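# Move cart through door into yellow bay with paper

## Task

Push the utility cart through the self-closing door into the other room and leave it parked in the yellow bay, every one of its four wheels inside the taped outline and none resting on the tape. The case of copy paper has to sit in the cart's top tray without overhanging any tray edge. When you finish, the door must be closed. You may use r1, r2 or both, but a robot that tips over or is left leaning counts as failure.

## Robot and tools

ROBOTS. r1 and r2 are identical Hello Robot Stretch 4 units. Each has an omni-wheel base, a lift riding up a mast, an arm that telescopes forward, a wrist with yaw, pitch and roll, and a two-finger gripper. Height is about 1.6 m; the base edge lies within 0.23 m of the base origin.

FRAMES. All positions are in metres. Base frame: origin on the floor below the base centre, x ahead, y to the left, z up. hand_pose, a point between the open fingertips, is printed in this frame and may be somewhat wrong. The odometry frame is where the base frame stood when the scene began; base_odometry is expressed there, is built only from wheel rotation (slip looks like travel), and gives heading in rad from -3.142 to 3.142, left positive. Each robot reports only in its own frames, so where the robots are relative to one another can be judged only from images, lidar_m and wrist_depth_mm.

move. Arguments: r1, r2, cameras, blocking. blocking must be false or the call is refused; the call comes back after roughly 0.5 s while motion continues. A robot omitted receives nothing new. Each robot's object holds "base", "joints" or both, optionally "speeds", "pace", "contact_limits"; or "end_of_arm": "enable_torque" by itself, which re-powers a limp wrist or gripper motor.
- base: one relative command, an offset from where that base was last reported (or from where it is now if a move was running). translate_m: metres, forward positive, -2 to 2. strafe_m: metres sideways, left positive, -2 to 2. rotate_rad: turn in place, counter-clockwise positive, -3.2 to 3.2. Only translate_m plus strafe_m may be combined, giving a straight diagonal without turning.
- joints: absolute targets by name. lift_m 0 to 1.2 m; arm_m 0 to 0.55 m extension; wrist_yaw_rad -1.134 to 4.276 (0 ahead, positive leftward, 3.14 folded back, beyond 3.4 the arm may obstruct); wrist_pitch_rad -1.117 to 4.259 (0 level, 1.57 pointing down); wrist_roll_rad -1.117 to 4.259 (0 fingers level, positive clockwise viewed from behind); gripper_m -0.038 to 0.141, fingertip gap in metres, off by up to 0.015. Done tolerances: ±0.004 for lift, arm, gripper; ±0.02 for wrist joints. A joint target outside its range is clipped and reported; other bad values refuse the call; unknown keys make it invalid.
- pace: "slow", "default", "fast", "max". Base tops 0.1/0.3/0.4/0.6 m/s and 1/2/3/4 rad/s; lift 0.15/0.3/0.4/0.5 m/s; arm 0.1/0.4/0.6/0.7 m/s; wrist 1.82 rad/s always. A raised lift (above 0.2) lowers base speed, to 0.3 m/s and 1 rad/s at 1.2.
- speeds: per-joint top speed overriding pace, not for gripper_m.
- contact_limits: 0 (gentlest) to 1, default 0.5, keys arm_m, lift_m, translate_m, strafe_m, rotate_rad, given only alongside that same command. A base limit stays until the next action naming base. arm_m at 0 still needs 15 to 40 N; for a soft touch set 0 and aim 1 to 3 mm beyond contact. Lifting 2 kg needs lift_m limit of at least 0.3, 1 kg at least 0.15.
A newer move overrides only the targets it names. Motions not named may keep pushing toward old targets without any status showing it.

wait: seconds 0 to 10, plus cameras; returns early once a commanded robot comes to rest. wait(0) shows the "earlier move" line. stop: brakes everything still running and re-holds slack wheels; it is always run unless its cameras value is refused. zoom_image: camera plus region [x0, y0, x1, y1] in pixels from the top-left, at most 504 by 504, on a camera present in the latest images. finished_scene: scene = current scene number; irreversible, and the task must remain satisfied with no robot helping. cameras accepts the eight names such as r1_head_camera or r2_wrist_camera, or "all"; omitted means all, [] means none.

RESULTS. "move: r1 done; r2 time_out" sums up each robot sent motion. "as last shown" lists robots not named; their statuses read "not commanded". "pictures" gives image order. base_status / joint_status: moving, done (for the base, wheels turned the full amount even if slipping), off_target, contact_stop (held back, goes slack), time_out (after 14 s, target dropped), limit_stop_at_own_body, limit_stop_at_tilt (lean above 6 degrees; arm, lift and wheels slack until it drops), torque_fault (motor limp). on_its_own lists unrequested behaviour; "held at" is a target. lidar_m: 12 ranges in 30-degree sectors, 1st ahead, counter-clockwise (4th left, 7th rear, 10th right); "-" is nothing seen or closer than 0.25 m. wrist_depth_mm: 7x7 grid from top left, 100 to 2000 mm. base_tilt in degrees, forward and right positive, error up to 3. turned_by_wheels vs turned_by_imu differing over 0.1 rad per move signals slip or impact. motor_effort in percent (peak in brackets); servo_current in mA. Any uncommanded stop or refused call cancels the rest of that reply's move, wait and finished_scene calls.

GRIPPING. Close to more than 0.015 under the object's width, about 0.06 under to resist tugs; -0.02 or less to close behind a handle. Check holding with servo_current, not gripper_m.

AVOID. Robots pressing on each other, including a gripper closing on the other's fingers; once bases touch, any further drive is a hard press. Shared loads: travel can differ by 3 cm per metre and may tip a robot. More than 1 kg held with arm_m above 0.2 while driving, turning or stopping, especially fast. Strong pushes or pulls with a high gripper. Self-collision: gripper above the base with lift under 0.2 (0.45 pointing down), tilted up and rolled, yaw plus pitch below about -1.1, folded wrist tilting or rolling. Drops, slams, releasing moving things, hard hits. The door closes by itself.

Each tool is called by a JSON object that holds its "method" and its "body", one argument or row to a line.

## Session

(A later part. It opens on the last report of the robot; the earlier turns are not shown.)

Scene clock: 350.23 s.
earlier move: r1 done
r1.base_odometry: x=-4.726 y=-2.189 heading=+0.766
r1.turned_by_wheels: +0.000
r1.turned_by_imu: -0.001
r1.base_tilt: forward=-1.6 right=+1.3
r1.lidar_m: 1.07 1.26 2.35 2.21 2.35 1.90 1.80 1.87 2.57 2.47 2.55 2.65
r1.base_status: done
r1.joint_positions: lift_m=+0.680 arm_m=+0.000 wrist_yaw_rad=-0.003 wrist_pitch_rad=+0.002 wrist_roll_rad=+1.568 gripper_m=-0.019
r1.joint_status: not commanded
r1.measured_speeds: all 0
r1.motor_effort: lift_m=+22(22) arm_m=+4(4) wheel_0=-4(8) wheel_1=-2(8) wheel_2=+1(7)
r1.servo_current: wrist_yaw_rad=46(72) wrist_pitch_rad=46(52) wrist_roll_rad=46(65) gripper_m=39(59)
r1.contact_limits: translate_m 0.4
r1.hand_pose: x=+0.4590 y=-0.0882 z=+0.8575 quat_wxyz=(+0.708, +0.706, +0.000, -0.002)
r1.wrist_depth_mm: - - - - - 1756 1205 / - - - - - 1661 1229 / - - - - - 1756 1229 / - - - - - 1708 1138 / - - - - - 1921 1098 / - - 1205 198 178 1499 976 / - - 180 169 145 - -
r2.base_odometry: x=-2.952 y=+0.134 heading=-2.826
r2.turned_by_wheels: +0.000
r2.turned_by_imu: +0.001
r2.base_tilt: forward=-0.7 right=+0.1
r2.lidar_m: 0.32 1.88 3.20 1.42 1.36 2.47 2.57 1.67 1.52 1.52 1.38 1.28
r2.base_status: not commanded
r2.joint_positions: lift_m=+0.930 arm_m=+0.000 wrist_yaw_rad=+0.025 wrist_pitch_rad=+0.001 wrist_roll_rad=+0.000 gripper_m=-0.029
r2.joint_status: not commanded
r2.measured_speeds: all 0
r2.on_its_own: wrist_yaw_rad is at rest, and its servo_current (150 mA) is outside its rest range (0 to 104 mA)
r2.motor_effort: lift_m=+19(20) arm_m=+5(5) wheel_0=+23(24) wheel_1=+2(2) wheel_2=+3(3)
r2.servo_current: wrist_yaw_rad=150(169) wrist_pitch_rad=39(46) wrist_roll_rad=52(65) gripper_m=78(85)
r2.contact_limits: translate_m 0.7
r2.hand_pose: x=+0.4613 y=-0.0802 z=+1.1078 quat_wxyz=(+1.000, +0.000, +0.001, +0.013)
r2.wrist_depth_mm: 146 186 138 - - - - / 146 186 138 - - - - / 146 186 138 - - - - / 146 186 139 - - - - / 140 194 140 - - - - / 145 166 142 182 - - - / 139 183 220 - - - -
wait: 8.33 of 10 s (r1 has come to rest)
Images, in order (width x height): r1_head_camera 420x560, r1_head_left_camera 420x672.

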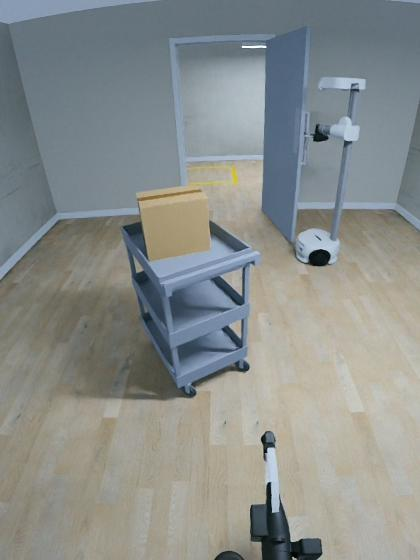

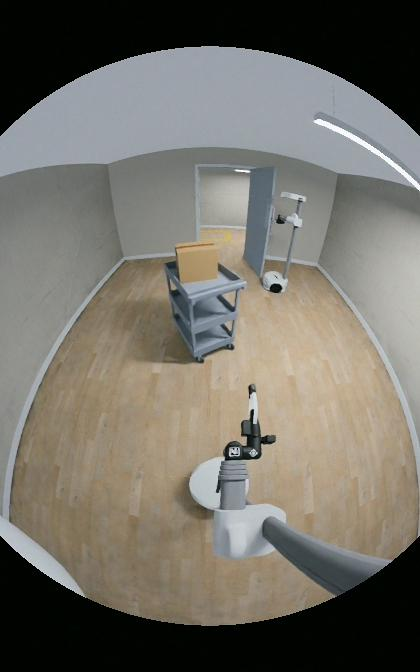

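{"method": "move", "body": {
  "blocking": false,
  "r1": {"base":{"strafe_m":-0.18,"translate_m":0.42},"joints":{"gripper_m":0.13}},
  "cameras": []
}}

{"method": "wait", "body": {
  "seconds": 4,
  "cameras": []
}}

{"method": "wait", "body": {
  "seconds": 2,
  "cameras": []
}}

{"method": "move", "body": {
  "blocking": false,
  "r1": {"base":{"rotate_rad":0.45}},
  "cameras": []
}}

{"method": "wait", "body": {
  "seconds": 3,
  "cameras": ["r1_head_camera","r1_wrist_camera"]
}}

Scene clock: 367.03 s.
move: r1 moving
r1.base_odometry: x=-4.694 y=-2.177 heading=+0.767
r1.turned_by_wheels: +0.000
r1.turned_by_imu: +0.000
r1.base_tilt: forward=-1.6 right=+1.3
r1.lidar_m: 1.06 1.17 2.38 2.20 2.36 1.90 1.81 1.91 2.57 2.44 2.55 2.62
r1.base_status: translate_m moving; strafe_m moving
r1.joint_positions: lift_m=+0.680 arm_m=+0.000 wrist_yaw_rad=-0.003 wrist_pitch_rad=+0.002 wrist_roll_rad=+1.568 gripper_m=+0.005
r1.joint_status: gripper_m moving
r1.measured_speeds: translate_m=+0.121 strafe_m=-0.053 rotate_rad=-0.004 lift_m=+0.000 arm_m=+0.000 wrist_yaw_rad=+0.000 wrist_pitch_rad=+0.000 wrist_roll_rad=+0.000
r1.motor_effort: lift_m=+22(22) arm_m=+4(4) wheel_0=+9(10) wheel_1=+2(7) wheel_2=-8(10)
r1.servo_current: wrist_yaw_rad=52(65) wrist_pitch_rad=33(46) wrist_roll_rad=46(59) gripper_m=78(85)
r1.hand_pose: x=+0.4590 y=-0.0882 z=+0.8575 quat_wxyz=(+0.708, +0.706, +0.000, -0.002)
r1.wrist_depth_mm: - - - - - 1708 1160 / - - - - - 1756 1229 / - - - - - 1756 1229 / - - - - - 1808 1160 / - - - - - 1921 1078 / - - 1182 203 181 1499 946 / - - 1078 185 147 - -
r2.base_odometry: x=-2.952 y=+0.134 heading=-2.826
r2.turned_by_wheels: +0.000
r2.turned_by_imu: +0.000
r2.base_tilt: forward=-0.7 right=+0.0
r2.lidar_m: 0.32 1.87 3.23 1.41 1.37 2.51 2.53 1.63 1.50 1.53 1.40 1.27
r2.base_status: not commanded
r2.joint_positions: lift_m=+0.930 arm_m=+0.000 wrist_yaw_rad=+0.025 wrist_pitch_rad=+0.001 wrist_roll_rad=+0.000 gripper_m=-0.029
r2.joint_status: not commanded
r2.measured_speeds: all 0
r2.motor_effort: lift_m=+19(20) arm_m=+4(5) wheel_0=+23(23) wheel_1=+2(2) wheel_2=+3(3)
r2.servo_current: wrist_yaw_rad=156(163) wrist_pitch_rad=39(46) wrist_roll_rad=46(59) gripper_m=78(78)
r2.contact_limits: translate_m 0.7
r2.hand_pose: x=+0.4613 y=-0.0802 z=+1.1078 quat_wxyz=(+1.000, +0.000, +0.001, +0.013)
r2.wrist_depth_mm: 145 186 138 - - - - / 146 186 138 - - - - / 146 186 138 - - - - / 146 186 139 - - - - / 140 194 140 - - - - / 144 166 142 182 - - - / 139 182 222 - - - -

Scene clock: 369.47 s.
earlier move: r1 done
r1.base_odometry: x=-4.299 y=-2.027 heading=+0.767
r1.turned_by_wheels: +0.000
r1.turned_by_imu: -0.001
r1.base_tilt: forward=-1.6 right=+1.2
r1.lidar_m: 0.80 0.75 2.54 2.40 2.53 2.29 2.21 2.31 2.41 2.28 2.36 2.19
r1.base_status: done
r1.joint_positions: lift_m=+0.680 arm_m=+0.000 wrist_yaw_rad=-0.003 wrist_pitch_rad=+0.002 wrist_roll_rad=+1.568 gripper_m=+0.130
r1.joint_status: all done
r1.measured_speeds: all 0
r1.motor_effort: lift_m=+22(22) arm_m=+4(4) wheel_0=+0(11) wheel_1=+3(7) wheel_2=+0(10)
r1.servo_current: wrist_yaw_rad=72(72) wrist_pitch_rad=39(52) wrist_roll_rad=46(72) gripper_m=46(98)
r1.hand_pose: x=+0.4590 y=-0.0882 z=+0.8575 quat_wxyz=(+0.708, +0.706, +0.000, -0.002)
r1.wrist_depth_mm: - - - - - 1708 1182 / - - - - - 1661 1182 / - - - - - 1756 1255 / - - - - - 1756 1229 / - - - - - 1756 1255 / - 211 - - - 199 1308 / - - - 147 - - -
r2.base_odometry: x=-2.952 y=+0.134 heading=-2.826
r2.turned_by_wheels: +0.000
r2.turned_by_imu: +0.000
r2.base_tilt: forward=-0.7 right=+0.0
r2.lidar_m: 0.31 1.89 3.22 1.37 1.37 1.98 2.56 1.69 1.50 1.54 1.42 1.28
r2.base_status: not commanded
r2.joint_positions: lift_m=+0.930 arm_m=+0.000 wrist_yaw_rad=+0.025 wrist_pitch_rad=+0.001 wrist_roll_rad=+0.000 gripper_m=-0.029
r2.joint_status: not commanded
r2.measured_speeds: all 0
r2.on_its_own: wrist_yaw_rad is at rest, and its servo_current (156 mA) is outside its rest range (0 to 104 mA)
r2.motor_effort: lift_m=+20(20) arm_m=+5(5) wheel_0=+23(23) wheel_1=+2(2) wheel_2=+3(3)
r2.servo_current: wrist_yaw_rad=156(169) wrist_pitch_rad=39(46) wrist_roll_rad=39(59) gripper_m=72(85)
r2.contact_limits: translate_m 0.7
r2.hand_pose: x=+0.4613 y=-0.0802 z=+1.1078 quat_wxyz=(+1.000, +0.000, +0.001, +0.013)
r2.wrist_depth_mm: 145 186 138 - - - - / 146 186 138 - - - - / 146 186 138 - - - - / 145 186 139 - - - - / 140 193 140 - - - - / 145 167 142 182 - - - / 139 183 220 - - - -
wait: 2.43 of 4 s (r1 has come to rest)

Scene clock: 371.47 s.
r1.base_odometry: x=-4.299 y=-2.027 heading=+0.767
r1.turned_by_wheels: +0.000
r1.turned_by_imu: +0.000
r1.base_tilt: forward=-1.6 right=+1.3
r1.lidar_m: 0.78 0.74 2.54 2.42 2.52 2.31 2.21 2.33 2.40 2.28 2.35 2.18
r1.base_status: done
r1.joint_positions: lift_m=+0.680 arm_m=+0.000 wrist_yaw_rad=-0.003 wrist_pitch_rad=+0.002 wrist_roll_rad=+1.568 gripper_m=+0.130
r1.joint_status: all done
r1.measured_speeds: all 0
r1.motor_effort: lift_m=+22(22) arm_m=+4(4) wheel_0=+0(11) wheel_1=+3(7) wheel_2=+0(10)
r1.servo_current: wrist_yaw_rad=46(72) wrist_pitch_rad=52(52) wrist_roll_rad=59(72) gripper_m=33(98)
r1.hand_pose: x=+0.4590 y=-0.0882 z=+0.8575 quat_wxyz=(+0.708, +0.706, +0.000, -0.002)
r1.wrist_depth_mm: - - - - - 1708 1205 / - - - - - 1708 1229 / - - - - - 1756 1205 / - - - - - 1808 1229 / - - - - - 1756 1205 / - 211 - - - 199 1366 / - - - 147 - - -
r2.base_odometry: x=-2.952 y=+0.134 heading=-2.826
r2.turned_by_wheels: +0.000
r2.turned_by_imu: +0.000
r2.base_tilt: forward=-0.7 right=+0.0
r2.lidar_m: 0.32 1.91 3.20 1.42 1.38 2.01 2.62 1.66 1.50 1.55 1.40 1.29
r2.base_status: not commanded
r2.joint_positions: lift_m=+0.930 arm_m=+0.000 wrist_yaw_rad=+0.025 wrist_pitch_rad=+0.001 wrist_roll_rad=+0.000 gripper_m=-0.029
r2.joint_status: not commanded
r2.measured_speeds: all 0
r2.on_its_own: wrist_yaw_rad is at rest, and its servo_current (150 mA) is outside its rest range (0 to 104 mA)
r2.motor_effort: lift_m=+20(20) arm_m=+5(5) wheel_0=+23(23) wheel_1=+1(2) wheel_2=+3(3)
r2.servo_current: wrist_yaw_rad=150(169) wrist_pitch_rad=39(46) wrist_roll_rad=59(59) gripper_m=72(85)
r2.contact_limits: translate_m 0.7
r2.hand_pose: x=+0.4613 y=-0.0802 z=+1.1078 quat_wxyz=(+1.000, +0.000, +0.001, +0.013)
r2.wrist_depth_mm: 145 185 138 - - - - / 146 186 138 - - - - / 146 186 138 - - - - / 146 186 139 - - - - / 140 193 140 - - - - / 145 167 143 182 - - - / 139 183 222 - - - -
wait: 2.00 s; at rest by 0.27 s

Scene clock: 371.97 s.
move: r1 moving
r1.base_odometry: x=-4.299 y=-2.027 heading=+1.018
r1.turned_by_wheels: +0.251
r1.turned_by_imu: +0.252
r1.base_tilt: forward=-1.6 right=+1.3
r1.lidar_m: 0.74 0.75 2.45 2.41 2.61 2.21 2.19 2.56 2.29 2.27 2.62 2.20
r1.base_status: rotate_rad moving
r1.joint_positions: lift_m=+0.680 arm_m=+0.000 wrist_yaw_rad=-0.003 wrist_pitch_rad=+0.002 wrist_roll_rad=+1.568 gripper_m=+0.130
r1.joint_status: not commanded
r1.measured_speeds: translate_m=+0.000 strafe_m=+0.000 rotate_rad=+0.937 lift_m=+0.000 arm_m=+0.000 wrist_yaw_rad=+0.000 wrist_pitch_rad=+0.000 wrist_roll_rad=+0.000
r1.motor_effort: lift_m=+22(22) arm_m=+4(4) wheel_0=-5(9) wheel_1=-5(7) wheel_2=-5(8)
r1.servo_current: wrist_yaw_rad=52(65) wrist_pitch_rad=33(52) wrist_roll_rad=46(59) gripper_m=39(46)
r1.hand_pose: x=+0.4590 y=-0.0882 z=+0.8575 quat_wxyz=(+0.708, +0.706, +0.000, -0.002)
r1.wrist_depth_mm: - - - - - 1756 1205 / - - - - - 1708 1229 / - - - - - 1756 1229 / - - - - - 1576 1229 / - - - 668 - 647 - / - 211 820 627 211 200 - / - - 820 141 - - -
r2.base_odometry: x=-2.952 y=+0.134 heading=-2.826
r2.turned_by_wheels: +0.000
r2.turned_by_imu: +0.000
r2.base_tilt: forward=-0.7 right=+0.0
r2.lidar_m: 0.34 1.88 3.22 1.42 1.39 2.12 2.58 1.67 1.52 1.54 1.41 1.25
r2.base_status: not commanded
r2.joint_positions: lift_m=+0.930 arm_m=+0.000 wrist_yaw_rad=+0.025 wrist_pitch_rad=+0.001 wrist_roll_rad=+0.000 gripper_m=-0.029
r2.joint_status: not commanded
r2.measured_speeds: all 0
r2.motor_effort: lift_m=+20(20) arm_m=+4(5) wheel_0=+23(23) wheel_1=+2(2) wheel_2=+3(3)
r2.servo_current: wrist_yaw_rad=156(169) wrist_pitch_rad=39(46) wrist_roll_rad=52(65) gripper_m=78(78)
r2.contact_limits: translate_m 0.7
r2.hand_pose: x=+0.4613 y=-0.0802 z=+1.1078 quat_wxyz=(+1.000, +0.000, +0.001, +0.013)
r2.wrist_depth_mm: 146 186 138 - - - - / 146 186 138 - - - - / 146 186 138 - - - - / 146 186 139 - - - - / 141 193 140 - - - - / 145 166 143 182 - - - / 139 183 221 - - - -

Scene clock: 372.70 s.
earlier move: r1 done
r1.base_odometry: x=-4.299 y=-2.027 heading=+1.216
r1.turned_by_wheels: +0.199
r1.turned_by_imu: +0.200
r1.base_tilt: forward=-1.6 right=+1.2
r1.lidar_m: 0.76 2.64 2.41 2.48 2.38 2.20 2.24 2.47 2.28 2.33 2.24 0.82
r1.base_status: done
r1.joint_positions: lift_m=+0.680 arm_m=+0.000 wrist_yaw_rad=-0.002 wrist_pitch_rad=+0.002 wrist_roll_rad=+1.568 gripper_m=+0.130
r1.joint_status: not commanded
r1.measured_speeds: all 0
r1.motor_effort: lift_m=+22(22) arm_m=+4(4) wheel_0=-4(9) wheel_1=-1(7) wheel_2=-2(8)
r1.servo_current: wrist_yaw_rad=46(65) wrist_pitch_rad=39(52) wrist_roll_rad=52(59) gripper_m=46(46)
r1.hand_pose: x=+0.4591 y=-0.0880 z=+0.8575 quat_wxyz=(+0.708, +0.706, +0.000, -0.001)
r1.wrist_depth_mm: - - - - - 1708 1182 / - - - 627 - 640 1160 / - - - 820 - 621 - / - - 820 809 - - - / - - 842 603 - - 609 / - 211 854 597 211 196 603 / - - - 141 - 1808 1229
r2.base_odometry: x=-2.952 y=+0.134 heading=-2.826
r2.turned_by_wheels: +0.000
r2.turned_by_imu: +0.000
r2.base_tilt: forward=-0.7 right=+0.0
r2.lidar_m: 0.32 1.88 3.21 1.37 1.36 2.15 2.57 1.65 1.52 1.55 1.40 1.26
r2.base_status: not commanded
r2.joint_positions: lift_m=+0.930 arm_m=+0.000 wrist_yaw_rad=+0.025 wrist_pitch_rad=+0.001 wrist_roll_rad=+0.000 gripper_m=-0.029
r2.joint_status: not commanded
r2.measured_speeds: all 0
r2.on_its_own: wrist_yaw_rad is at rest, and its servo_current (150 mA) is outside its rest range (0 to 104 mA)
r2.motor_effort: lift_m=+19(20) arm_m=+4(5) wheel_0=+23(23) wheel_1=+2(2) wheel_2=+3(3)
r2.servo_current: wrist_yaw_rad=150(169) wrist_pitch_rad=39(46) wrist_roll_rad=46(65) gripper_m=72(85)
r2.contact_limits: translate_m 0.7
r2.hand_pose: x=+0.4613 y=-0.0802 z=+1.1078 quat_wxyz=(+1.000, +0.000, +0.001, +0.013)
r2.wrist_depth_mm: 145 185 138 - - - - / 146 186 138 - - - - / 146 186 138 - - - - / 146 186 139 - - - - / 141 193 140 - - - - / 145 167 142 182 - - - / 139 183 222 - - - -
wait: 0.73 of 3 s (r1 has come to rest)
Images, in order (width x height): r1_head_camera 420x560, r1_wrist_camera 616x392.

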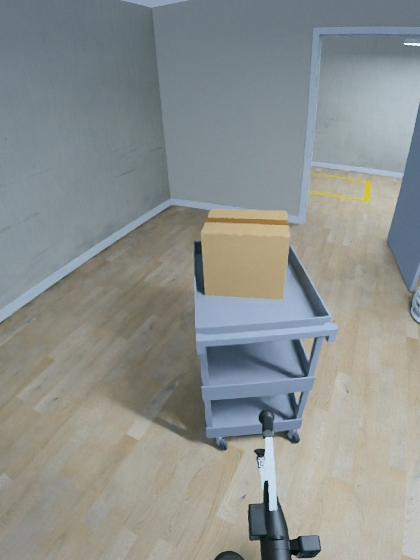

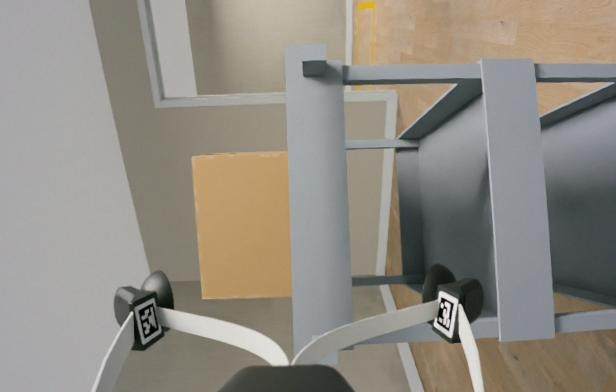

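{"method": "move", "body": {
  "blocking": false,
  "r1": {"base":{"strafe_m":-0.03,"translate_m":0.36},"pace":"slow","contact_limits":{"translate_m":0.1}},
  "cameras": []
}}

{"method": "wait", "body": {
  "seconds": 6,
  "cameras": ["r1_head_camera","r1_wrist_camera"]
}}

{"method": "zoom_image", "body": {
  "camera": "r1_head_camera",
  "region": [160, 360, 380, 560]
}}

Scene clock: 381.30 s.
move: r1 moving
r1.base_odometry: x=-4.293 y=-2.016 heading=+1.216
r1.turned_by_wheels: +0.000
r1.turned_by_imu: +0.000
r1.base_tilt: forward=-1.6 right=+1.3
r1.lidar_m: 0.73 2.63 2.40 2.48 2.38 2.20 2.26 2.44 2.26 2.34 2.18 0.79
r1.base_status: translate_m moving; strafe_m moving
r1.joint_positions: lift_m=+0.680 arm_m=+0.000 wrist_yaw_rad=-0.002 wrist_pitch_rad=+0.002 wrist_roll_rad=+1.568 gripper_m=+0.130
r1.joint_status: not commanded
r1.measured_speeds: translate_m=+0.048 strafe_m=-0.004 rotate_rad=+0.000 lift_m=+0.000 arm_m=+0.000 wrist_yaw_rad=+0.000 wrist_pitch_rad=+0.000 wrist_roll_rad=+0.000
r1.motor_effort: lift_m=+22(22) arm_m=+4(4) wheel_0=+6(7) wheel_1=+4(4) wheel_2=-6(6)
r1.servo_current: wrist_yaw_rad=33(72) wrist_pitch_rad=46(46) wrist_roll_rad=46(72) gripper_m=39(46)
r1.contact_limits: translate_m 0.1
r1.hand_pose: x=+0.4591 y=-0.0880 z=+0.8575 quat_wxyz=(+0.708, +0.706, +0.000, -0.001)
r1.wrist_depth_mm: - - - - - 1756 1182 / - - - 621 - 615 1160 / - - - 603 - - - / - - 820 798 - - 603 / - - 831 591 - - 591 / - 211 831 591 209 199 591 / - - - 140 - 1921 1182
r2.base_odometry: x=-2.952 y=+0.134 heading=-2.826
r2.turned_by_wheels: +0.000
r2.turned_by_imu: +0.000
r2.base_tilt: forward=-0.7 right=+0.0
r2.lidar_m: 0.31 1.87 3.20 1.41 1.38 2.10 2.56 1.65 1.52 1.54 1.42 1.25
r2.base_status: not commanded
r2.joint_positions: lift_m=+0.930 arm_m=+0.000 wrist_yaw_rad=+0.025 wrist_pitch_rad=+0.001 wrist_roll_rad=+0.000 gripper_m=-0.029
r2.joint_status: not commanded
r2.measured_speeds: all 0
r2.motor_effort: lift_m=+19(20) arm_m=+5(5) wheel_0=+23(23) wheel_1=+2(3) wheel_2=+3(3)
r2.servo_current: wrist_yaw_rad=150(169) wrist_pitch_rad=39(46) wrist_roll_rad=46(59) gripper_m=78(85)
r2.contact_limits: translate_m 0.7
r2.hand_pose: x=+0.4613 y=-0.0802 z=+1.1078 quat_wxyz=(+1.000, +0.000, +0.001, +0.013)
r2.wrist_depth_mm: 146 186 138 - - - - / 145 186 138 - - - - / 146 186 138 - - - - / 146 186 139 - - - - / 141 193 140 - - - - / 145 167 142 182 - - - / 139 183 221 - - - -

Scene clock: 385.70 s.
earlier move: r1 done
r1.base_odometry: x=-4.146 y=-1.700 heading=+1.217
r1.turned_by_wheels: +0.000
r1.turned_by_imu: +0.000
r1.base_tilt: forward=-1.6 right=+1.3
r1.lidar_m: 0.38 0.42 2.32 2.33 2.73 2.53 2.59 2.59 2.41 2.45 1.93 0.46
r1.base_status: done
r1.joint_positions: lift_m=+0.680 arm_m=+0.000 wrist_yaw_rad=-0.002 wrist_pitch_rad=+0.002 wrist_roll_rad=+1.568 gripper_m=+0.130
r1.joint_status: not commanded
r1.measured_speeds: all 0
r1.motor_effort: lift_m=+22(22) arm_m=+4(4) wheel_0=+3(8) wheel_1=+2(8) wheel_2=-1(7)
r1.servo_current: wrist_yaw_rad=52(72) wrist_pitch_rad=39(52) wrist_roll_rad=65(72) gripper_m=46(52)
r1.contact_limits: translate_m 0.1
r1.hand_pose: x=+0.4591 y=-0.0880 z=+0.8575 quat_wxyz=(+0.708, +0.706, +0.000, -0.001)
r1.wrist_depth_mm: - - - 263 263 1708 1229 / - - - 258 260 1863 - / - - - 257 257 - - / - 459 459 253 254 - - / - 466 469 249 252 - - / - 211 477 190 248 196 - / - 492 492 147 247 609 -
r2.base_odometry: x=-2.952 y=+0.134 heading=-2.826
r2.turned_by_wheels: +0.000
r2.turned_by_imu: +0.001
r2.base_tilt: forward=-0.7 right=+0.0
r2.lidar_m: 0.30 1.87 3.22 1.41 1.38 1.96 2.55 1.67 1.51 1.53 1.42 1.28
r2.base_status: not commanded
r2.joint_positions: lift_m=+0.930 arm_m=+0.000 wrist_yaw_rad=+0.025 wrist_pitch_rad=+0.001 wrist_roll_rad=+0.000 gripper_m=-0.029
r2.joint_status: not commanded
r2.measured_speeds: all 0
r2.on_its_own: wrist_yaw_rad is at rest, and its servo_current (156 mA) is outside its rest range (0 to 104 mA)
r2.motor_effort: lift_m=+19(20) arm_m=+5(5) wheel_0=+23(24) wheel_1=+2(3) wheel_2=+3(3)
r2.servo_current: wrist_yaw_rad=156(169) wrist_pitch_rad=39(52) wrist_roll_rad=52(65) gripper_m=78(91)
r2.contact_limits: translate_m 0.7
r2.hand_pose: x=+0.4613 y=-0.0802 z=+1.1078 quat_wxyz=(+1.000, +0.000, +0.001, +0.013)
r2.wrist_depth_mm: 145 186 138 - - - - / 146 185 138 - - - - / 146 186 138 - - - - / 146 185 139 - - - - / 141 193 140 - - - - / 145 166 142 182 - - - / 139 183 222 - - - -
wait: 4.40 of 6 s (r1 has come to rest)
Images, in order (width x height): r1_head_camera 420x560, r1_wrist_camera 616x392.

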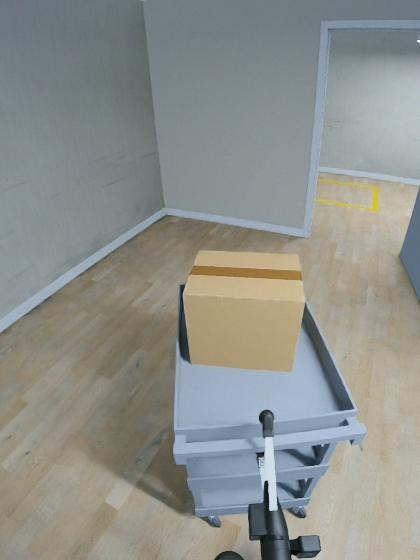

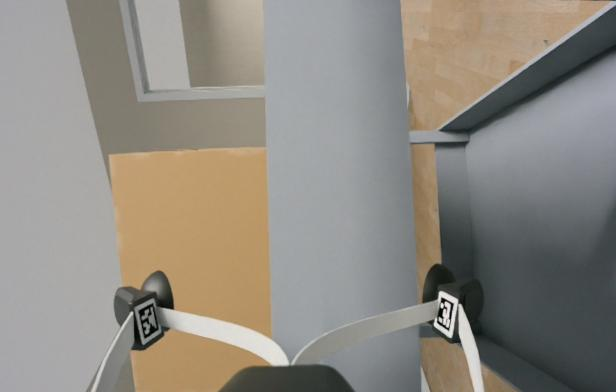

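Scaled by 2.291 (camera's finer frame: 600x800).

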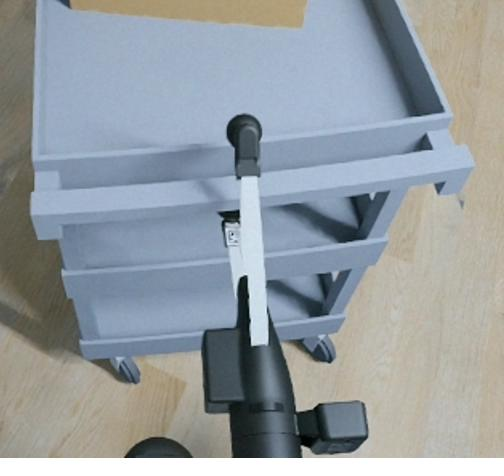

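{"method": "move", "body": {
  "blocking": false,
  "r1": {"base":{"translate_m":0.085},"pace":"slow","contact_limits":{"translate_m":0.1}},
  "cameras": []
}}

{"method": "wait", "body": {
  "seconds": 2.5,
  "cameras": []
}}

{"method": "move", "body": {
  "blocking": false,
  "r1": {"joints":{"gripper_m":-0.03}},
  "cameras": []
}}

{"method": "wait", "body": {
  "seconds": 4,
  "cameras": ["r1_head_camera","r1_wrist_camera"]
}}

{"method": "zoom_image", "body": {
  "camera": "r1_head_camera",
  "region": [160, 360, 380, 560]
}}

Scene clock: 393.40 s.
move: r1 moving
r1.base_odometry: x=-4.141 y=-1.688 heading=+1.217
r1.turned_by_wheels: +0.000
r1.turned_by_imu: +0.000
r1.base_tilt: forward=-1.6 right=+1.3
r1.lidar_m: 0.38 0.42 2.30 2.30 2.73 2.54 2.62 2.58 2.43 2.46 1.92 0.42
r1.base_status: translate_m moving
r1.joint_positions: lift_m=+0.680 arm_m=+0.000 wrist_yaw_rad=-0.002 wrist_pitch_rad=+0.002 wrist_roll_rad=+1.568 gripper_m=+0.130
r1.joint_status: not commanded
r1.measured_speeds: translate_m=+0.049 strafe_m=+0.000 rotate_rad=+0.001 lift_m=+0.000 arm_m=+0.000 wrist_yaw_rad=+0.000 wrist_pitch_rad=+0.000 wrist_roll_rad=+0.000
r1.motor_effort: lift_m=+22(22) arm_m=+4(4) wheel_0=+3(6) wheel_1=+5(6) wheel_2=-5(7)
r1.servo_current: wrist_yaw_rad=59(65) wrist_pitch_rad=46(46) wrist_roll_rad=39(59) gripper_m=39(46)
r1.contact_limits: translate_m 0.1
r1.hand_pose: x=+0.4591 y=-0.0880 z=+0.8575 quat_wxyz=(+0.708, +0.706, +0.000, -0.001)
r1.wrist_depth_mm: - - - 251 252 1708 1205 / - - - 247 249 1863 - / - - - 245 247 - - / - 452 449 242 243 - - / - 455 459 181 240 - - / - 211 462 179 238 196 - / - 480 477 140 235 615 -
r2.base_odometry: x=-2.952 y=+0.134 heading=-2.826
r2.turned_by_wheels: +0.000
r2.turned_by_imu: +0.000
r2.base_tilt: forward=-0.7 right=+0.0
r2.lidar_m: 0.33 1.86 3.22 1.40 1.38 1.94 2.58 1.67 1.51 1.54 1.40 1.28
r2.base_status: not commanded
r2.joint_positions: lift_m=+0.930 arm_m=+0.000 wrist_yaw_rad=+0.025 wrist_pitch_rad=+0.001 wrist_roll_rad=+0.000 gripper_m=-0.029
r2.joint_status: not commanded
r2.measured_speeds: all 0
r2.motor_effort: lift_m=+19(20) arm_m=+5(5) wheel_0=+23(23) wheel_1=+2(2) wheel_2=+3(3)
r2.servo_current: wrist_yaw_rad=163(169) wrist_pitch_rad=46(46) wrist_roll_rad=46(52) gripper_m=72(78)
r2.contact_limits: translate_m 0.7
r2.hand_pose: x=+0.4613 y=-0.0802 z=+1.1078 quat_wxyz=(+1.000, +0.000, +0.001, +0.013)
r2.wrist_depth_mm: 146 186 138 - - - - / 146 186 138 - - - - / 146 187 138 - - - - / 146 186 139 - - - - / 141 194 140 - - - - / 144 166 142 182 - - - / 139 182 221 - - - -

Scene clock: 395.03 s.
earlier move: r1 done
r1.base_odometry: x=-4.116 y=-1.620 heading=+1.217
r1.turned_by_wheels: +0.000
r1.turned_by_imu: +0.000
r1.base_tilt: forward=-1.6 right=+1.3
r1.lidar_m: 0.34 0.37 2.27 2.30 2.77 2.62 2.67 2.62 2.44 2.49 1.87 0.40
r1.base_status: done
r1.joint_positions: lift_m=+0.680 arm_m=+0.000 wrist_yaw_rad=-0.002 wrist_pitch_rad=+0.003 wrist_roll_rad=+1.568 gripper_m=+0.130
r1.joint_status: not commanded
r1.measured_speeds: all 0
r1.motor_effort: lift_m=+22(22) arm_m=+4(4) wheel_0=+3(8) wheel_1=+3(6) wheel_2=-2(10)
r1.servo_current: wrist_yaw_rad=46(72) wrist_pitch_rad=46(52) wrist_roll_rad=46(59) gripper_m=46(46)
r1.contact_limits: translate_m 0.1
r1.hand_pose: x=+0.4591 y=-0.0880 z=+0.8570 quat_wxyz=(+0.708, +0.706, +0.000, -0.002)
r1.wrist_depth_mm: - - - 219 220 1661 1229 / - - - 215 216 1661 - / - - - 212 213 - - / - 407 410 - 209 - - / - 413 413 - 206 - - / - 199 418 - 204 191 - / - 427 433 143 200 - -
r2.base_odometry: x=-2.952 y=+0.134 heading=-2.826
r2.turned_by_wheels: +0.000
r2.turned_by_imu: +0.000
r2.base_tilt: forward=-0.7 right=+0.0
r2.lidar_m: 0.34 1.86 3.22 1.40 1.39 1.95 2.58 1.66 1.50 1.55 1.41 1.27
r2.base_status: not commanded
r2.joint_positions: lift_m=+0.930 arm_m=+0.000 wrist_yaw_rad=+0.025 wrist_pitch_rad=+0.001 wrist_roll_rad=+0.000 gripper_m=-0.029
r2.joint_status: not commanded
r2.measured_speeds: all 0
r2.on_its_own: wrist_yaw_rad is at rest, and its servo_current (156 mA) is outside its rest range (0 to 104 mA)
r2.motor_effort: lift_m=+19(20) arm_m=+5(5) wheel_0=+23(23) wheel_1=+2(2) wheel_2=+3(3)
r2.servo_current: wrist_yaw_rad=156(169) wrist_pitch_rad=33(52) wrist_roll_rad=46(59) gripper_m=78(85)
r2.contact_limits: translate_m 0.7
r2.hand_pose: x=+0.4613 y=-0.0802 z=+1.1078 quat_wxyz=(+1.000, +0.000, +0.001, +0.013)
r2.wrist_depth_mm: 145 186 138 - - - - / 146 186 138 - - - - / 146 186 138 - - - - / 146 186 139 - - - - / 141 193 140 - - - - / 144 167 142 182 - - - / 139 183 221 - - - -
wait: 1.63 of 2.5 s (r1 has come to rest)

Scene clock: 395.53 s.
move: r1 moving
r1.base_odometry: x=-4.116 y=-1.620 heading=+1.217
r1.turned_by_wheels: +0.000
r1.turned_by_imu: +0.000
r1.base_tilt: forward=-1.6 right=+1.3
r1.lidar_m: 0.35 0.35 2.28 2.30 2.80 2.62 2.68 2.64 2.45 2.51 1.85 0.41
r1.base_status: not commanded
r1.joint_positions: lift_m=+0.680 arm_m=+0.000 wrist_yaw_rad=-0.002 wrist_pitch_rad=+0.006 wrist_roll_rad=+1.568 gripper_m=+0.117
r1.joint_status: gripper_m moving
r1.measured_speeds: translate_m=+0.000 strafe_m=+0.000 rotate_rad=+0.000 lift_m=+0.000 arm_m=+0.000 wrist_yaw_rad=+0.000 wrist_pitch_rad=+0.022 wrist_roll_rad=+0.000
r1.motor_effort: lift_m=+22(22) arm_m=+4(4) wheel_0=+2(3) wheel_1=+3(3) wheel_2=-2(3)
r1.servo_current: wrist_yaw_rad=39(72) wrist_pitch_rad=46(46) wrist_roll_rad=39(65) gripper_m=111(111)
r1.contact_limits: translate_m 0.1
r1.hand_pose: x=+0.4591 y=-0.0880 z=+0.8563 quat_wxyz=(+0.708, +0.706, +0.001, -0.003)
r1.wrist_depth_mm: - - - 219 221 1661 1182 / - - - 216 216 1708 - / - - - 211 213 - - / - 404 407 - 211 - - / - 413 415 206 207 - - / - 209 421 - 204 193 - / - 427 424 136 202 - -
r2.base_odometry: x=-2.952 y=+0.134 heading=-2.826
r2.turned_by_wheels: +0.000
r2.turned_by_imu: +0.000
r2.base_tilt: forward=-0.7 right=+0.0
r2.lidar_m: 0.29 1.88 3.22 1.42 1.39 1.97 2.58 1.67 1.51 1.53 1.42 1.27
r2.base_status: not commanded
r2.joint_positions: lift_m=+0.930 arm_m=+0.000 wrist_yaw_rad=+0.025 wrist_pitch_rad=+0.001 wrist_roll_rad=+0.000 gripper_m=-0.029
r2.joint_status: not commanded
r2.measured_speeds: all 0
r2.motor_effort: lift_m=+19(20) arm_m=+4(5) wheel_0=+23(23) wheel_1=+2(2) wheel_2=+3(3)
r2.servo_current: wrist_yaw_rad=143(163) wrist_pitch_rad=46(46) wrist_roll_rad=59(59) gripper_m=72(78)
r2.contact_limits: translate_m 0.7
r2.hand_pose: x=+0.4613 y=-0.0802 z=+1.1078 quat_wxyz=(+1.000, +0.000, +0.001, +0.013)
r2.wrist_depth_mm: 146 186 138 - - - - / 146 186 138 - - - - / 146 186 138 - - - - / 146 186 139 - - - - / 141 193 140 - - - - / 145 166 142 182 - - - / 139 183 221 - - - -

Scene clock: 397.50 s.
earlier move: r1 done
r1.base_odometry: x=-4.116 y=-1.620 heading=+1.217
r1.turned_by_wheels: +0.000
r1.turned_by_imu: +0.000
r1.base_tilt: forward=-1.6 right=+1.3
r1.lidar_m: 0.30 0.33 2.30 2.30 2.82 2.63 2.67 2.60 2.44 2.51 1.85 0.38
r1.base_status: not commanded
r1.joint_positions: lift_m=+0.680 arm_m=+0.000 wrist_yaw_rad=-0.001 wrist_pitch_rad=+0.028 wrist_roll_rad=+1.568 gripper_m=-0.028
r1.joint_status: all done
r1.measured_speeds: all 0
r1.on_its_own: wrist_pitch_rad is at rest, and its servo_current (176 mA) is outside its rest range (0 to 130 mA)
r1.motor_effort: lift_m=+24(24) arm_m=-4(4) wheel_0=+1(3) wheel_1=+3(3) wheel_2=-1(3)
r1.servo_current: wrist_yaw_rad=33(72) wrist_pitch_rad=176(189) wrist_roll_rad=65(72) gripper_m=137(358)
r1.contact_limits: translate_m 0.1
r1.hand_pose: x=+0.4591 y=-0.0878 z=+0.8497 quat_wxyz=(+0.708, +0.706, +0.009, -0.010)
r1.wrist_depth_mm: - - - 195 197 1464 1160 / - - - 191 195 1576 - / - - - 190 192 - - / 375 377 382 188 190 - - / 382 387 389 186 188 - - / - 397 175 184 187 164 - / - 158 121 182 184 154 -
r2.base_odometry: x=-2.952 y=+0.134 heading=-2.826
r2.turned_by_wheels: +0.000
r2.turned_by_imu: +0.000
r2.base_tilt: forward=-0.7 right=+0.0
r2.lidar_m: 0.33 1.89 3.23 1.42 1.38 1.96 2.59 1.68 1.52 1.54 1.41 1.28
r2.base_status: not commanded
r2.joint_positions: lift_m=+0.930 arm_m=+0.000 wrist_yaw_rad=+0.025 wrist_pitch_rad=+0.001 wrist_roll_rad=+0.000 gripper_m=-0.029
r2.joint_status: not commanded
r2.measured_speeds: all 0
r2.on_its_own: wrist_yaw_rad is at rest, and its servo_current (150 mA) is outside its rest range (0 to 104 mA)
r2.motor_effort: lift_m=+20(20) arm_m=+4(5) wheel_0=+23(23) wheel_1=+2(2) wheel_2=+3(3)
r2.servo_current: wrist_yaw_rad=150(169) wrist_pitch_rad=39(46) wrist_roll_rad=46(59) gripper_m=72(85)
r2.contact_limits: translate_m 0.7
r2.hand_pose: x=+0.4613 y=-0.0802 z=+1.1078 quat_wxyz=(+1.000, +0.000, +0.001, +0.013)
r2.wrist_depth_mm: 146 186 138 - - - - / 146 186 138 - - - - / 146 186 138 - - - - / 146 186 139 - - - - / 141 193 140 - - - - / 144 166 142 182 - - - / 139 183 221 - - - -
wait: 1.97 of 4 s (r1 has come to rest)
Images, in order (width x height): r1_head_camera 420x560, r1_wrist_camera 616x392.

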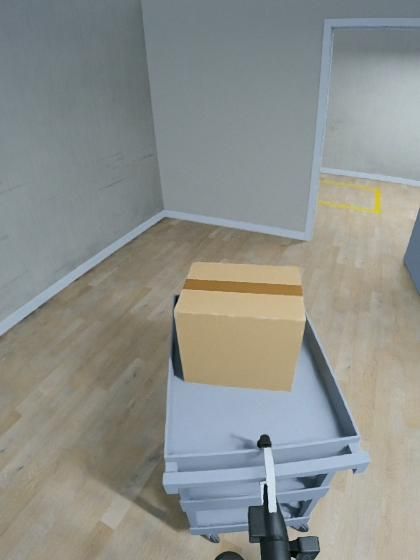

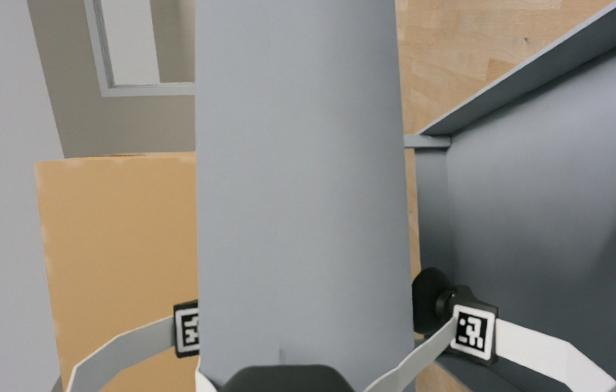

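Scaled by 2.291 (camera's finer frame: 600x800).

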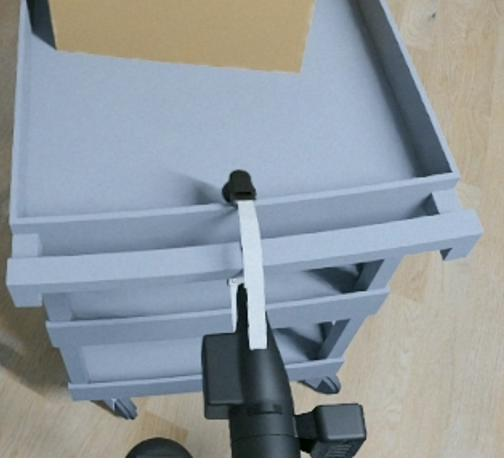

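{"method": "move", "body": {
  "blocking": false,
  "r1": {"base":{"rotate_rad":-0.45},"joints":{"lift_m":0.672},"pace":"slow"},
  "cameras": []
}}

{"method": "wait", "body": {
  "seconds": 4,
  "cameras": ["r1_head_camera"]
}}

Scene clock: 408.27 s.
move: r1 moving
r1.base_odometry: x=-4.116 y=-1.620 heading=+1.092
r1.turned_by_wheels: -0.125
r1.turned_by_imu: -0.125
r1.base_tilt: forward=-1.6 right=+1.2
r1.lidar_m: 0.30 0.29 2.29 2.29 2.75 2.63 2.62 2.78 2.43 2.45 1.90 0.43
r1.base_status: rotate_rad moving
r1.joint_positions: lift_m=+0.672 arm_m=+0.000 wrist_yaw_rad=+0.008 wrist_pitch_rad=+0.028 wrist_roll_rad=+1.569 gripper_m=-0.028
r1.joint_status: lift_m moving
r1.measured_speeds: translate_m=+0.002 strafe_m=+0.000 rotate_rad=-0.482 lift_m=+0.000 arm_m=+0.000 wrist_yaw_rad=+0.011 wrist_pitch_rad=+0.000 wrist_roll_rad=+0.016
r1.motor_effort: lift_m=+19(25) arm_m=+0(4) wheel_0=+11(13) wheel_1=+6(7) wheel_2=+13(13)
r1.servo_current: wrist_yaw_rad=46(72) wrist_pitch_rad=176(182) wrist_roll_rad=65(65) gripper_m=124(143)
r1.hand_pose: x=+0.4599 y=-0.0852 z=+0.8422 quat_wxyz=(+0.708, +0.707, +0.013, -0.007)
r1.wrist_depth_mm: - - - 213 250 1499 1078 / - - - 207 208 1537 - / - - - 200 204 1661 - / - 387 389 195 197 - - / - 387 389 190 191 - - / - 389 175 185 186 163 - / - 158 123 181 182 156 -
r2.base_odometry: x=-2.952 y=+0.134 heading=-2.826
r2.turned_by_wheels: +0.000
r2.turned_by_imu: +0.000
r2.base_tilt: forward=-0.7 right=+0.0
r2.lidar_m: 0.31 1.88 3.22 1.40 1.35 1.95 2.57 1.69 1.52 1.55 1.41 1.28
r2.base_status: not commanded
r2.joint_positions: lift_m=+0.930 arm_m=+0.000 wrist_yaw_rad=+0.025 wrist_pitch_rad=+0.001 wrist_roll_rad=+0.000 gripper_m=-0.029
r2.joint_status: not commanded
r2.measured_speeds: all 0
r2.motor_effort: lift_m=+19(20) arm_m=+4(5) wheel_0=+23(23) wheel_1=+2(2) wheel_2=+3(3)
r2.servo_current: wrist_yaw_rad=163(163) wrist_pitch_rad=46(46) wrist_roll_rad=46(52) gripper_m=72(78)
r2.contact_limits: translate_m 0.7
r2.hand_pose: x=+0.4613 y=-0.0802 z=+1.1078 quat_wxyz=(+1.000, +0.000, +0.001, +0.013)
r2.wrist_depth_mm: 146 186 138 - - - - / 146 186 138 - - - - / 146 186 138 - - - - / 146 187 139 - - - - / 141 193 140 - - - - / 145 167 142 182 - - - / 139 182 221 - - - -

Scene clock: 409.40 s.
earlier move: r1 done
r1.base_odometry: x=-4.116 y=-1.621 heading=+0.768
r1.turned_by_wheels: -0.324
r1.turned_by_imu: -0.324
r1.base_tilt: forward=-1.6 right=+1.2
r1.lidar_m: 0.25 0.25 2.40 2.26 2.31 2.75 2.64 2.73 2.56 2.45 2.50 0.43
r1.base_status: done
r1.joint_positions: lift_m=+0.672 arm_m=+0.000 wrist_yaw_rad=+0.015 wrist_pitch_rad=+0.022 wrist_roll_rad=+1.571 gripper_m=-0.028
r1.joint_status: all done
r1.measured_speeds: all 0
r1.motor_effort: lift_m=+18(25) arm_m=-4(4) wheel_0=+4(17) wheel_1=+6(8) wheel_2=+4(13)
r1.servo_current: wrist_yaw_rad=78(117) wrist_pitch_rad=117(182) wrist_roll_rad=59(65) gripper_m=124(143)
r1.hand_pose: x=+0.4606 y=-0.0831 z=+0.8440 quat_wxyz=(+0.707, +0.707, +0.013, -0.002)
r1.wrist_depth_mm: - - - 262 - 1499 1138 / - - - 287 317 324 327 / - - - 257 329 1618 1229 / - - - 242 249 1618 - / - - - 216 221 1863 - / - 397 399 198 199 163 - / - 153 174 185 186 153 -
r2.base_odometry: x=-2.952 y=+0.134 heading=-2.826
r2.turned_by_wheels: +0.000
r2.turned_by_imu: +0.000
r2.base_tilt: forward=-0.7 right=+0.0
r2.lidar_m: 0.32 1.91 3.20 3.26 1.33 1.92 2.58 1.67 1.52 1.55 1.40 1.28
r2.base_status: not commanded
r2.joint_positions: lift_m=+0.930 arm_m=+0.000 wrist_yaw_rad=+0.025 wrist_pitch_rad=+0.001 wrist_roll_rad=+0.000 gripper_m=-0.029
r2.joint_status: not commanded
r2.measured_speeds: all 0
r2.on_its_own: wrist_yaw_rad is at rest, and its servo_current (156 mA) is outside its rest range (0 to 104 mA)
r2.motor_effort: lift_m=+19(20) arm_m=+5(5) wheel_0=+23(23) wheel_1=+2(2) wheel_2=+3(3)
r2.servo_current: wrist_yaw_rad=156(163) wrist_pitch_rad=39(46) wrist_roll_rad=33(59) gripper_m=72(85)
r2.contact_limits: translate_m 0.7
r2.hand_pose: x=+0.4613 y=-0.0802 z=+1.1078 quat_wxyz=(+1.000, +0.000, +0.001, +0.013)
r2.wrist_depth_mm: 146 186 138 - - - - / 146 186 138 - - - - / 146 186 138 - - - - / 146 185 139 - - - - / 141 194 140 - - - - / 145 167 142 182 - - - / 139 183 222 - - - -
wait: 1.13 of 4 s (r1 has come to rest)
Images, in order (width x height): r1_head_camera 420x560.

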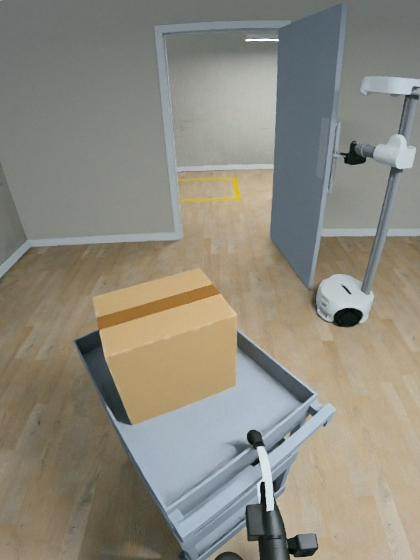

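{"method": "move", "body": {
  "blocking": false,
  "r1": {"base":{"translate_m":-0.9,"strafe_m":0.05},"pace":"slow","contact_limits":{"translate_m":0.4}},
  "cameras": []
}}

{"method": "wait", "body": {
  "seconds": 10,
  "cameras": ["r1_head_camera","r1_head_left_camera"]
}}

Scene clock: 418.83 s.
move: r1 moving
r1.base_odometry: x=-4.125 y=-1.628 heading=+0.769
r1.turned_by_wheels: +0.001
r1.turned_by_imu: +0.001
r1.base_tilt: forward=-1.6 right=+1.3
r1.lidar_m: 0.27 0.26 2.39 2.26 2.33 2.74 2.62 2.73 2.58 2.43 2.56 0.46
r1.base_status: translate_m moving; strafe_m moving
r1.joint_positions: lift_m=+0.672 arm_m=+0.000 wrist_yaw_rad=+0.015 wrist_pitch_rad=+0.021 wrist_roll_rad=+1.571 gripper_m=-0.028
r1.joint_status: not commanded
r1.measured_speeds: translate_m=-0.049 strafe_m=+0.003 rotate_rad=-0.002 lift_m=+0.000 arm_m=+0.000 wrist_yaw_rad=+0.000 wrist_pitch_rad=-0.001 wrist_roll_rad=+0.000
r1.motor_effort: lift_m=+18(18) arm_m=-4(4) wheel_0=-1(4) wheel_1=-3(5) wheel_2=+15(15)
r1.servo_current: wrist_yaw_rad=85(98) wrist_pitch_rad=117(130) wrist_roll_rad=46(59) gripper_m=124(124)
r1.contact_limits: translate_m 0.4
r1.hand_pose: x=+0.4606 y=-0.0831 z=+0.8442 quat_wxyz=(+0.707, +0.707, +0.013, -0.002)
r1.wrist_depth_mm: - - - 253 - 1499 1160 / - - - - 310 324 325 / - - - 256 - 1661 1182 / - - - 239 245 1661 - / - - - 219 220 1921 - / - 397 397 198 198 163 - / - 158 175 185 186 153 -
r2.base_odometry: x=-2.952 y=+0.134 heading=-2.826
r2.turned_by_wheels: +0.000
r2.turned_by_imu: +0.000
r2.base_tilt: forward=-0.7 right=+0.0
r2.lidar_m: 0.32 1.87 3.19 3.25 1.32 1.95 2.58 1.70 1.52 1.56 1.39 1.27
r2.base_status: not commanded
r2.joint_positions: lift_m=+0.930 arm_m=+0.000 wrist_yaw_rad=+0.025 wrist_pitch_rad=+0.001 wrist_roll_rad=+0.000 gripper_m=-0.029
r2.joint_status: not commanded
r2.measured_speeds: all 0
r2.motor_effort: lift_m=+19(20) arm_m=+4(5) wheel_0=+23(23) wheel_1=+2(2) wheel_2=+3(3)
r2.servo_current: wrist_yaw_rad=156(163) wrist_pitch_rad=39(46) wrist_roll_rad=33(65) gripper_m=78(85)
r2.contact_limits: translate_m 0.7
r2.hand_pose: x=+0.4613 y=-0.0802 z=+1.1078 quat_wxyz=(+1.000, +0.000, +0.001, +0.013)
r2.wrist_depth_mm: 146 186 138 - - - - / 146 186 138 - - - - / 146 186 139 - - - - / 146 186 139 - - - - / 141 193 140 - - - - / 145 167 142 182 - - - / 139 183 221 - - - -

Scene clock: 428.63 s.
earlier move: r1 done
r1.base_odometry: x=-4.798 y=-2.209 heading=+0.767
r1.turned_by_wheels: -0.002
r1.turned_by_imu: -0.005
r1.base_tilt: forward=-1.6 right=+1.3
r1.lidar_m: 0.38 0.49 2.33 2.18 2.29 1.83 1.72 1.81 2.47 2.49 0.37 0.34
r1.base_status: done
r1.joint_positions: lift_m=+0.672 arm_m=+0.000 wrist_yaw_rad=-0.006 wrist_pitch_rad=+0.021 wrist_roll_rad=+1.569 gripper_m=-0.028
r1.joint_status: not commanded
r1.measured_speeds: all 0
r1.motor_effort: lift_m=+18(18) arm_m=-4(4) wheel_0=-10(13) wheel_1=-4(8) wheel_2=+1(15)
r1.servo_current: wrist_yaw_rad=52(104) wrist_pitch_rad=117(130) wrist_roll_rad=39(78) gripper_m=111(130)
r1.contact_limits: translate_m 0.4
r1.hand_pose: x=+0.4587 y=-0.0892 z=+0.8442 quat_wxyz=(+0.708, +0.706, +0.005, -0.010)
r1.wrist_depth_mm: 343 324 - 136 137 137 - / 334 336 - 145 146 - - / - 370 - - 156 - - / - 410 - 163 167 - - / - 466 104 174 180 - - / - - 116 188 194 159 - / - 152 176 204 208 160 -
r2.base_odometry: x=-2.952 y=+0.134 heading=-2.826
r2.turned_by_wheels: +0.000
r2.turned_by_imu: +0.001
r2.base_tilt: forward=-0.6 right=+0.0
r2.lidar_m: 0.31 1.86 3.22 3.26 1.87 1.89 2.60 1.69 1.52 1.54 1.40 1.28
r2.base_status: not commanded
r2.joint_positions: lift_m=+0.930 arm_m=+0.000 wrist_yaw_rad=+0.025 wrist_pitch_rad=+0.001 wrist_roll_rad=+0.000 gripper_m=-0.029
r2.joint_status: not commanded
r2.measured_speeds: all 0
r2.on_its_own: wrist_yaw_rad is at rest, and its servo_current (150 mA) is outside its rest range (0 to 104 mA)
r2.motor_effort: lift_m=+19(20) arm_m=+4(5) wheel_0=+22(24) wheel_1=+2(3) wheel_2=+3(3)
r2.servo_current: wrist_yaw_rad=150(169) wrist_pitch_rad=39(46) wrist_roll_rad=59(65) gripper_m=85(85)
r2.contact_limits: translate_m 0.7
r2.hand_pose: x=+0.4613 y=-0.0802 z=+1.1078 quat_wxyz=(+1.000, +0.000, +0.001, +0.013)
r2.wrist_depth_mm: 145 186 138 - - - - / 146 186 138 - - - - / 146 186 138 - - - - / 146 186 139 - - - - / 141 193 140 - - - - / 144 167 142 182 - - - / 139 183 222 - - - -
wait: 9.80 of 10 s (r1 has come to rest)
Images, in order (width x height): r1_head_camera 420x560, r1_head_left_camera 420x672.

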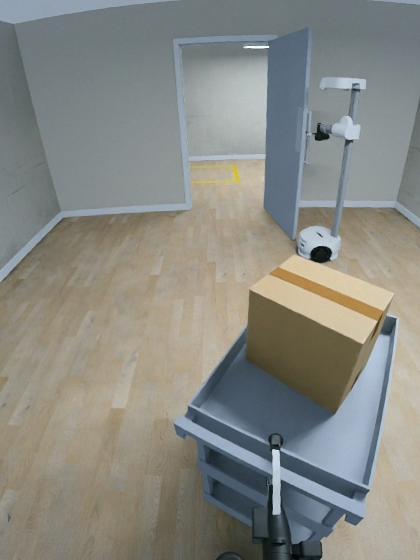

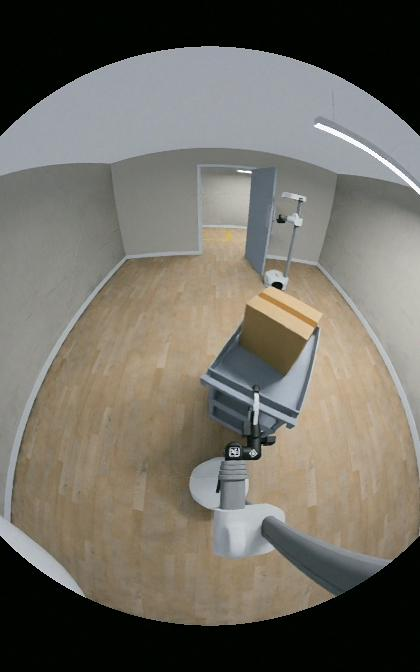

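{"method": "move", "body": {
  "blocking": false,
  "r1": {"base":{"translate_m":0.15,"strafe_m":-0.22},"pace":"slow","contact_limits":{"translate_m":0.4}},
  "cameras": []
}}

{"method": "wait", "body": {
  "seconds": 5,
  "cameras": ["r1_head_camera"]
}}

Scene clock: 437.00 s.
move: r1 moving
r1.base_odometry: x=-4.787 y=-2.212 heading=+0.767
r1.turned_by_wheels: +0.000
r1.turned_by_imu: +0.000
r1.base_tilt: forward=-1.6 right=+1.2
r1.lidar_m: 0.39 0.49 2.34 2.18 2.32 1.83 1.71 1.81 2.47 2.48 2.59 0.33
r1.base_status: translate_m moving; strafe_m moving
r1.joint_positions: lift_m=+0.672 arm_m=+0.000 wrist_yaw_rad=-0.007 wrist_pitch_rad=+0.021 wrist_roll_rad=+1.569 gripper_m=-0.028
r1.joint_status: not commanded
r1.measured_speeds: translate_m=+0.028 strafe_m=-0.040 rotate_rad=+0.003 lift_m=+0.000 arm_m=+0.000 wrist_yaw_rad=+0.000 wrist_pitch_rad=+0.000 wrist_roll_rad=+0.000
r1.motor_effort: lift_m=+18(18) arm_m=+4(4) wheel_0=+7(9) wheel_1=-3(7) wheel_2=-8(9)
r1.servo_current: wrist_yaw_rad=59(65) wrist_pitch_rad=117(117) wrist_roll_rad=59(65) gripper_m=111(117)
r1.contact_limits: translate_m 0.4
r1.hand_pose: x=+0.4586 y=-0.0893 z=+0.8442 quat_wxyz=(+0.708, +0.706, +0.005, -0.010)
r1.wrist_depth_mm: 345 320 - 135 136 - - / 330 332 - 143 144 - - / 382 368 - - 154 - - / - 413 - - 165 - - / - 466 104 174 178 - - / - - 114 185 191 159 - / - 153 122 202 207 160 -
r2.base_odometry: x=-2.952 y=+0.134 heading=-2.826
r2.turned_by_wheels: +0.000
r2.turned_by_imu: +0.000
r2.base_tilt: forward=-0.7 right=+0.0
r2.lidar_m: 0.31 1.86 3.22 3.27 1.85 1.87 2.57 1.66 1.52 1.54 1.39 1.28
r2.base_status: not commanded
r2.joint_positions: lift_m=+0.930 arm_m=+0.000 wrist_yaw_rad=+0.025 wrist_pitch_rad=+0.001 wrist_roll_rad=+0.000 gripper_m=-0.029
r2.joint_status: not commanded
r2.measured_speeds: all 0
r2.motor_effort: lift_m=+19(20) arm_m=+4(5) wheel_0=+23(23) wheel_1=+2(2) wheel_2=+3(3)
r2.servo_current: wrist_yaw_rad=150(163) wrist_pitch_rad=33(46) wrist_roll_rad=52(52) gripper_m=85(85)
r2.contact_limits: translate_m 0.7
r2.hand_pose: x=+0.4613 y=-0.0802 z=+1.1078 quat_wxyz=(+1.000, +0.000, +0.001, +0.013)
r2.wrist_depth_mm: 145 186 138 - - - - / 146 186 138 - - - - / 146 186 138 - - - - / 146 186 139 - - - - / 141 193 140 - - - - / 145 166 142 182 - - - / 139 183 222 - - - -

Scene clock: 440.43 s.
earlier move: r1 done
r1.base_odometry: x=-4.538 y=-2.264 heading=+0.767
r1.turned_by_wheels: +0.000
r1.turned_by_imu: -0.001
r1.base_tilt: forward=-1.6 right=+1.3
r1.lidar_m: 0.36 0.40 2.57 2.41 2.54 1.98 1.87 1.98 2.37 2.28 2.37 0.37
r1.base_status: done
r1.joint_positions: lift_m=+0.672 arm_m=+0.000 wrist_yaw_rad=-0.003 wrist_pitch_rad=+0.021 wrist_roll_rad=+1.569 gripper_m=-0.028
r1.joint_status: not commanded
r1.measured_speeds: all 0
r1.motor_effort: lift_m=+18(18) arm_m=+4(4) wheel_0=+4(13) wheel_1=-1(8) wheel_2=-5(10)
r1.servo_current: wrist_yaw_rad=52(78) wrist_pitch_rad=117(130) wrist_roll_rad=46(72) gripper_m=98(117)
r1.contact_limits: translate_m 0.4
r1.hand_pose: x=+0.4590 y=-0.0882 z=+0.8442 quat_wxyz=(+0.708, +0.707, +0.006, -0.008)
r1.wrist_depth_mm: - - 105 162 164 1464 - / - - 108 167 169 - - / 364 362 111 172 174 - - / - 382 114 176 179 - - / - 407 117 180 183 - - / - 430 121 185 189 160 - / - 153 469 190 192 154 -
r2.base_odometry: x=-2.952 y=+0.134 heading=-2.826
r2.turned_by_wheels: +0.000
r2.turned_by_imu: +0.000
r2.base_tilt: forward=-0.7 right=+0.0
r2.lidar_m: 0.32 1.89 3.21 3.24 1.71 1.68 2.56 1.64 1.51 1.54 1.40 1.28
r2.base_status: not commanded
r2.joint_positions: lift_m=+0.930 arm_m=+0.000 wrist_yaw_rad=+0.025 wrist_pitch_rad=+0.001 wrist_roll_rad=+0.000 gripper_m=-0.029
r2.joint_status: not commanded
r2.measured_speeds: all 0
r2.on_its_own: wrist_yaw_rad is at rest, and its servo_current (150 mA) is outside its rest range (0 to 104 mA)
r2.motor_effort: lift_m=+19(20) arm_m=+5(5) wheel_0=+23(23) wheel_1=+2(2) wheel_2=+3(3)
r2.servo_current: wrist_yaw_rad=150(169) wrist_pitch_rad=39(52) wrist_roll_rad=46(59) gripper_m=78(85)
r2.contact_limits: translate_m 0.7
r2.hand_pose: x=+0.4613 y=-0.0802 z=+1.1078 quat_wxyz=(+1.000, +0.000, +0.001, +0.013)
r2.wrist_depth_mm: 145 186 138 - - - - / 146 186 138 - - - - / 146 186 138 - - - - / 146 186 139 - - - - / 140 193 140 - - - - / 145 167 142 182 - - - / 139 183 220 - - - -
wait: 3.43 of 5 s (r1 has come to rest)
Images, in order (width x height): r1_head_camera 420x560.

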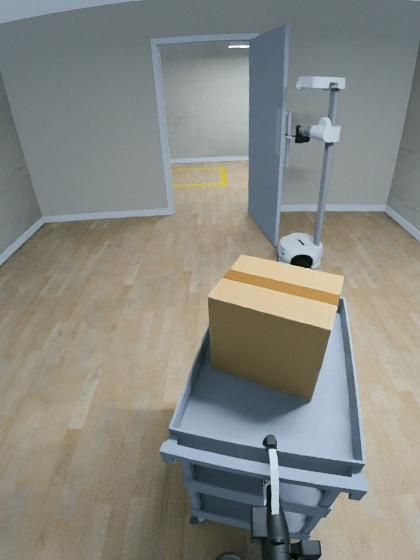

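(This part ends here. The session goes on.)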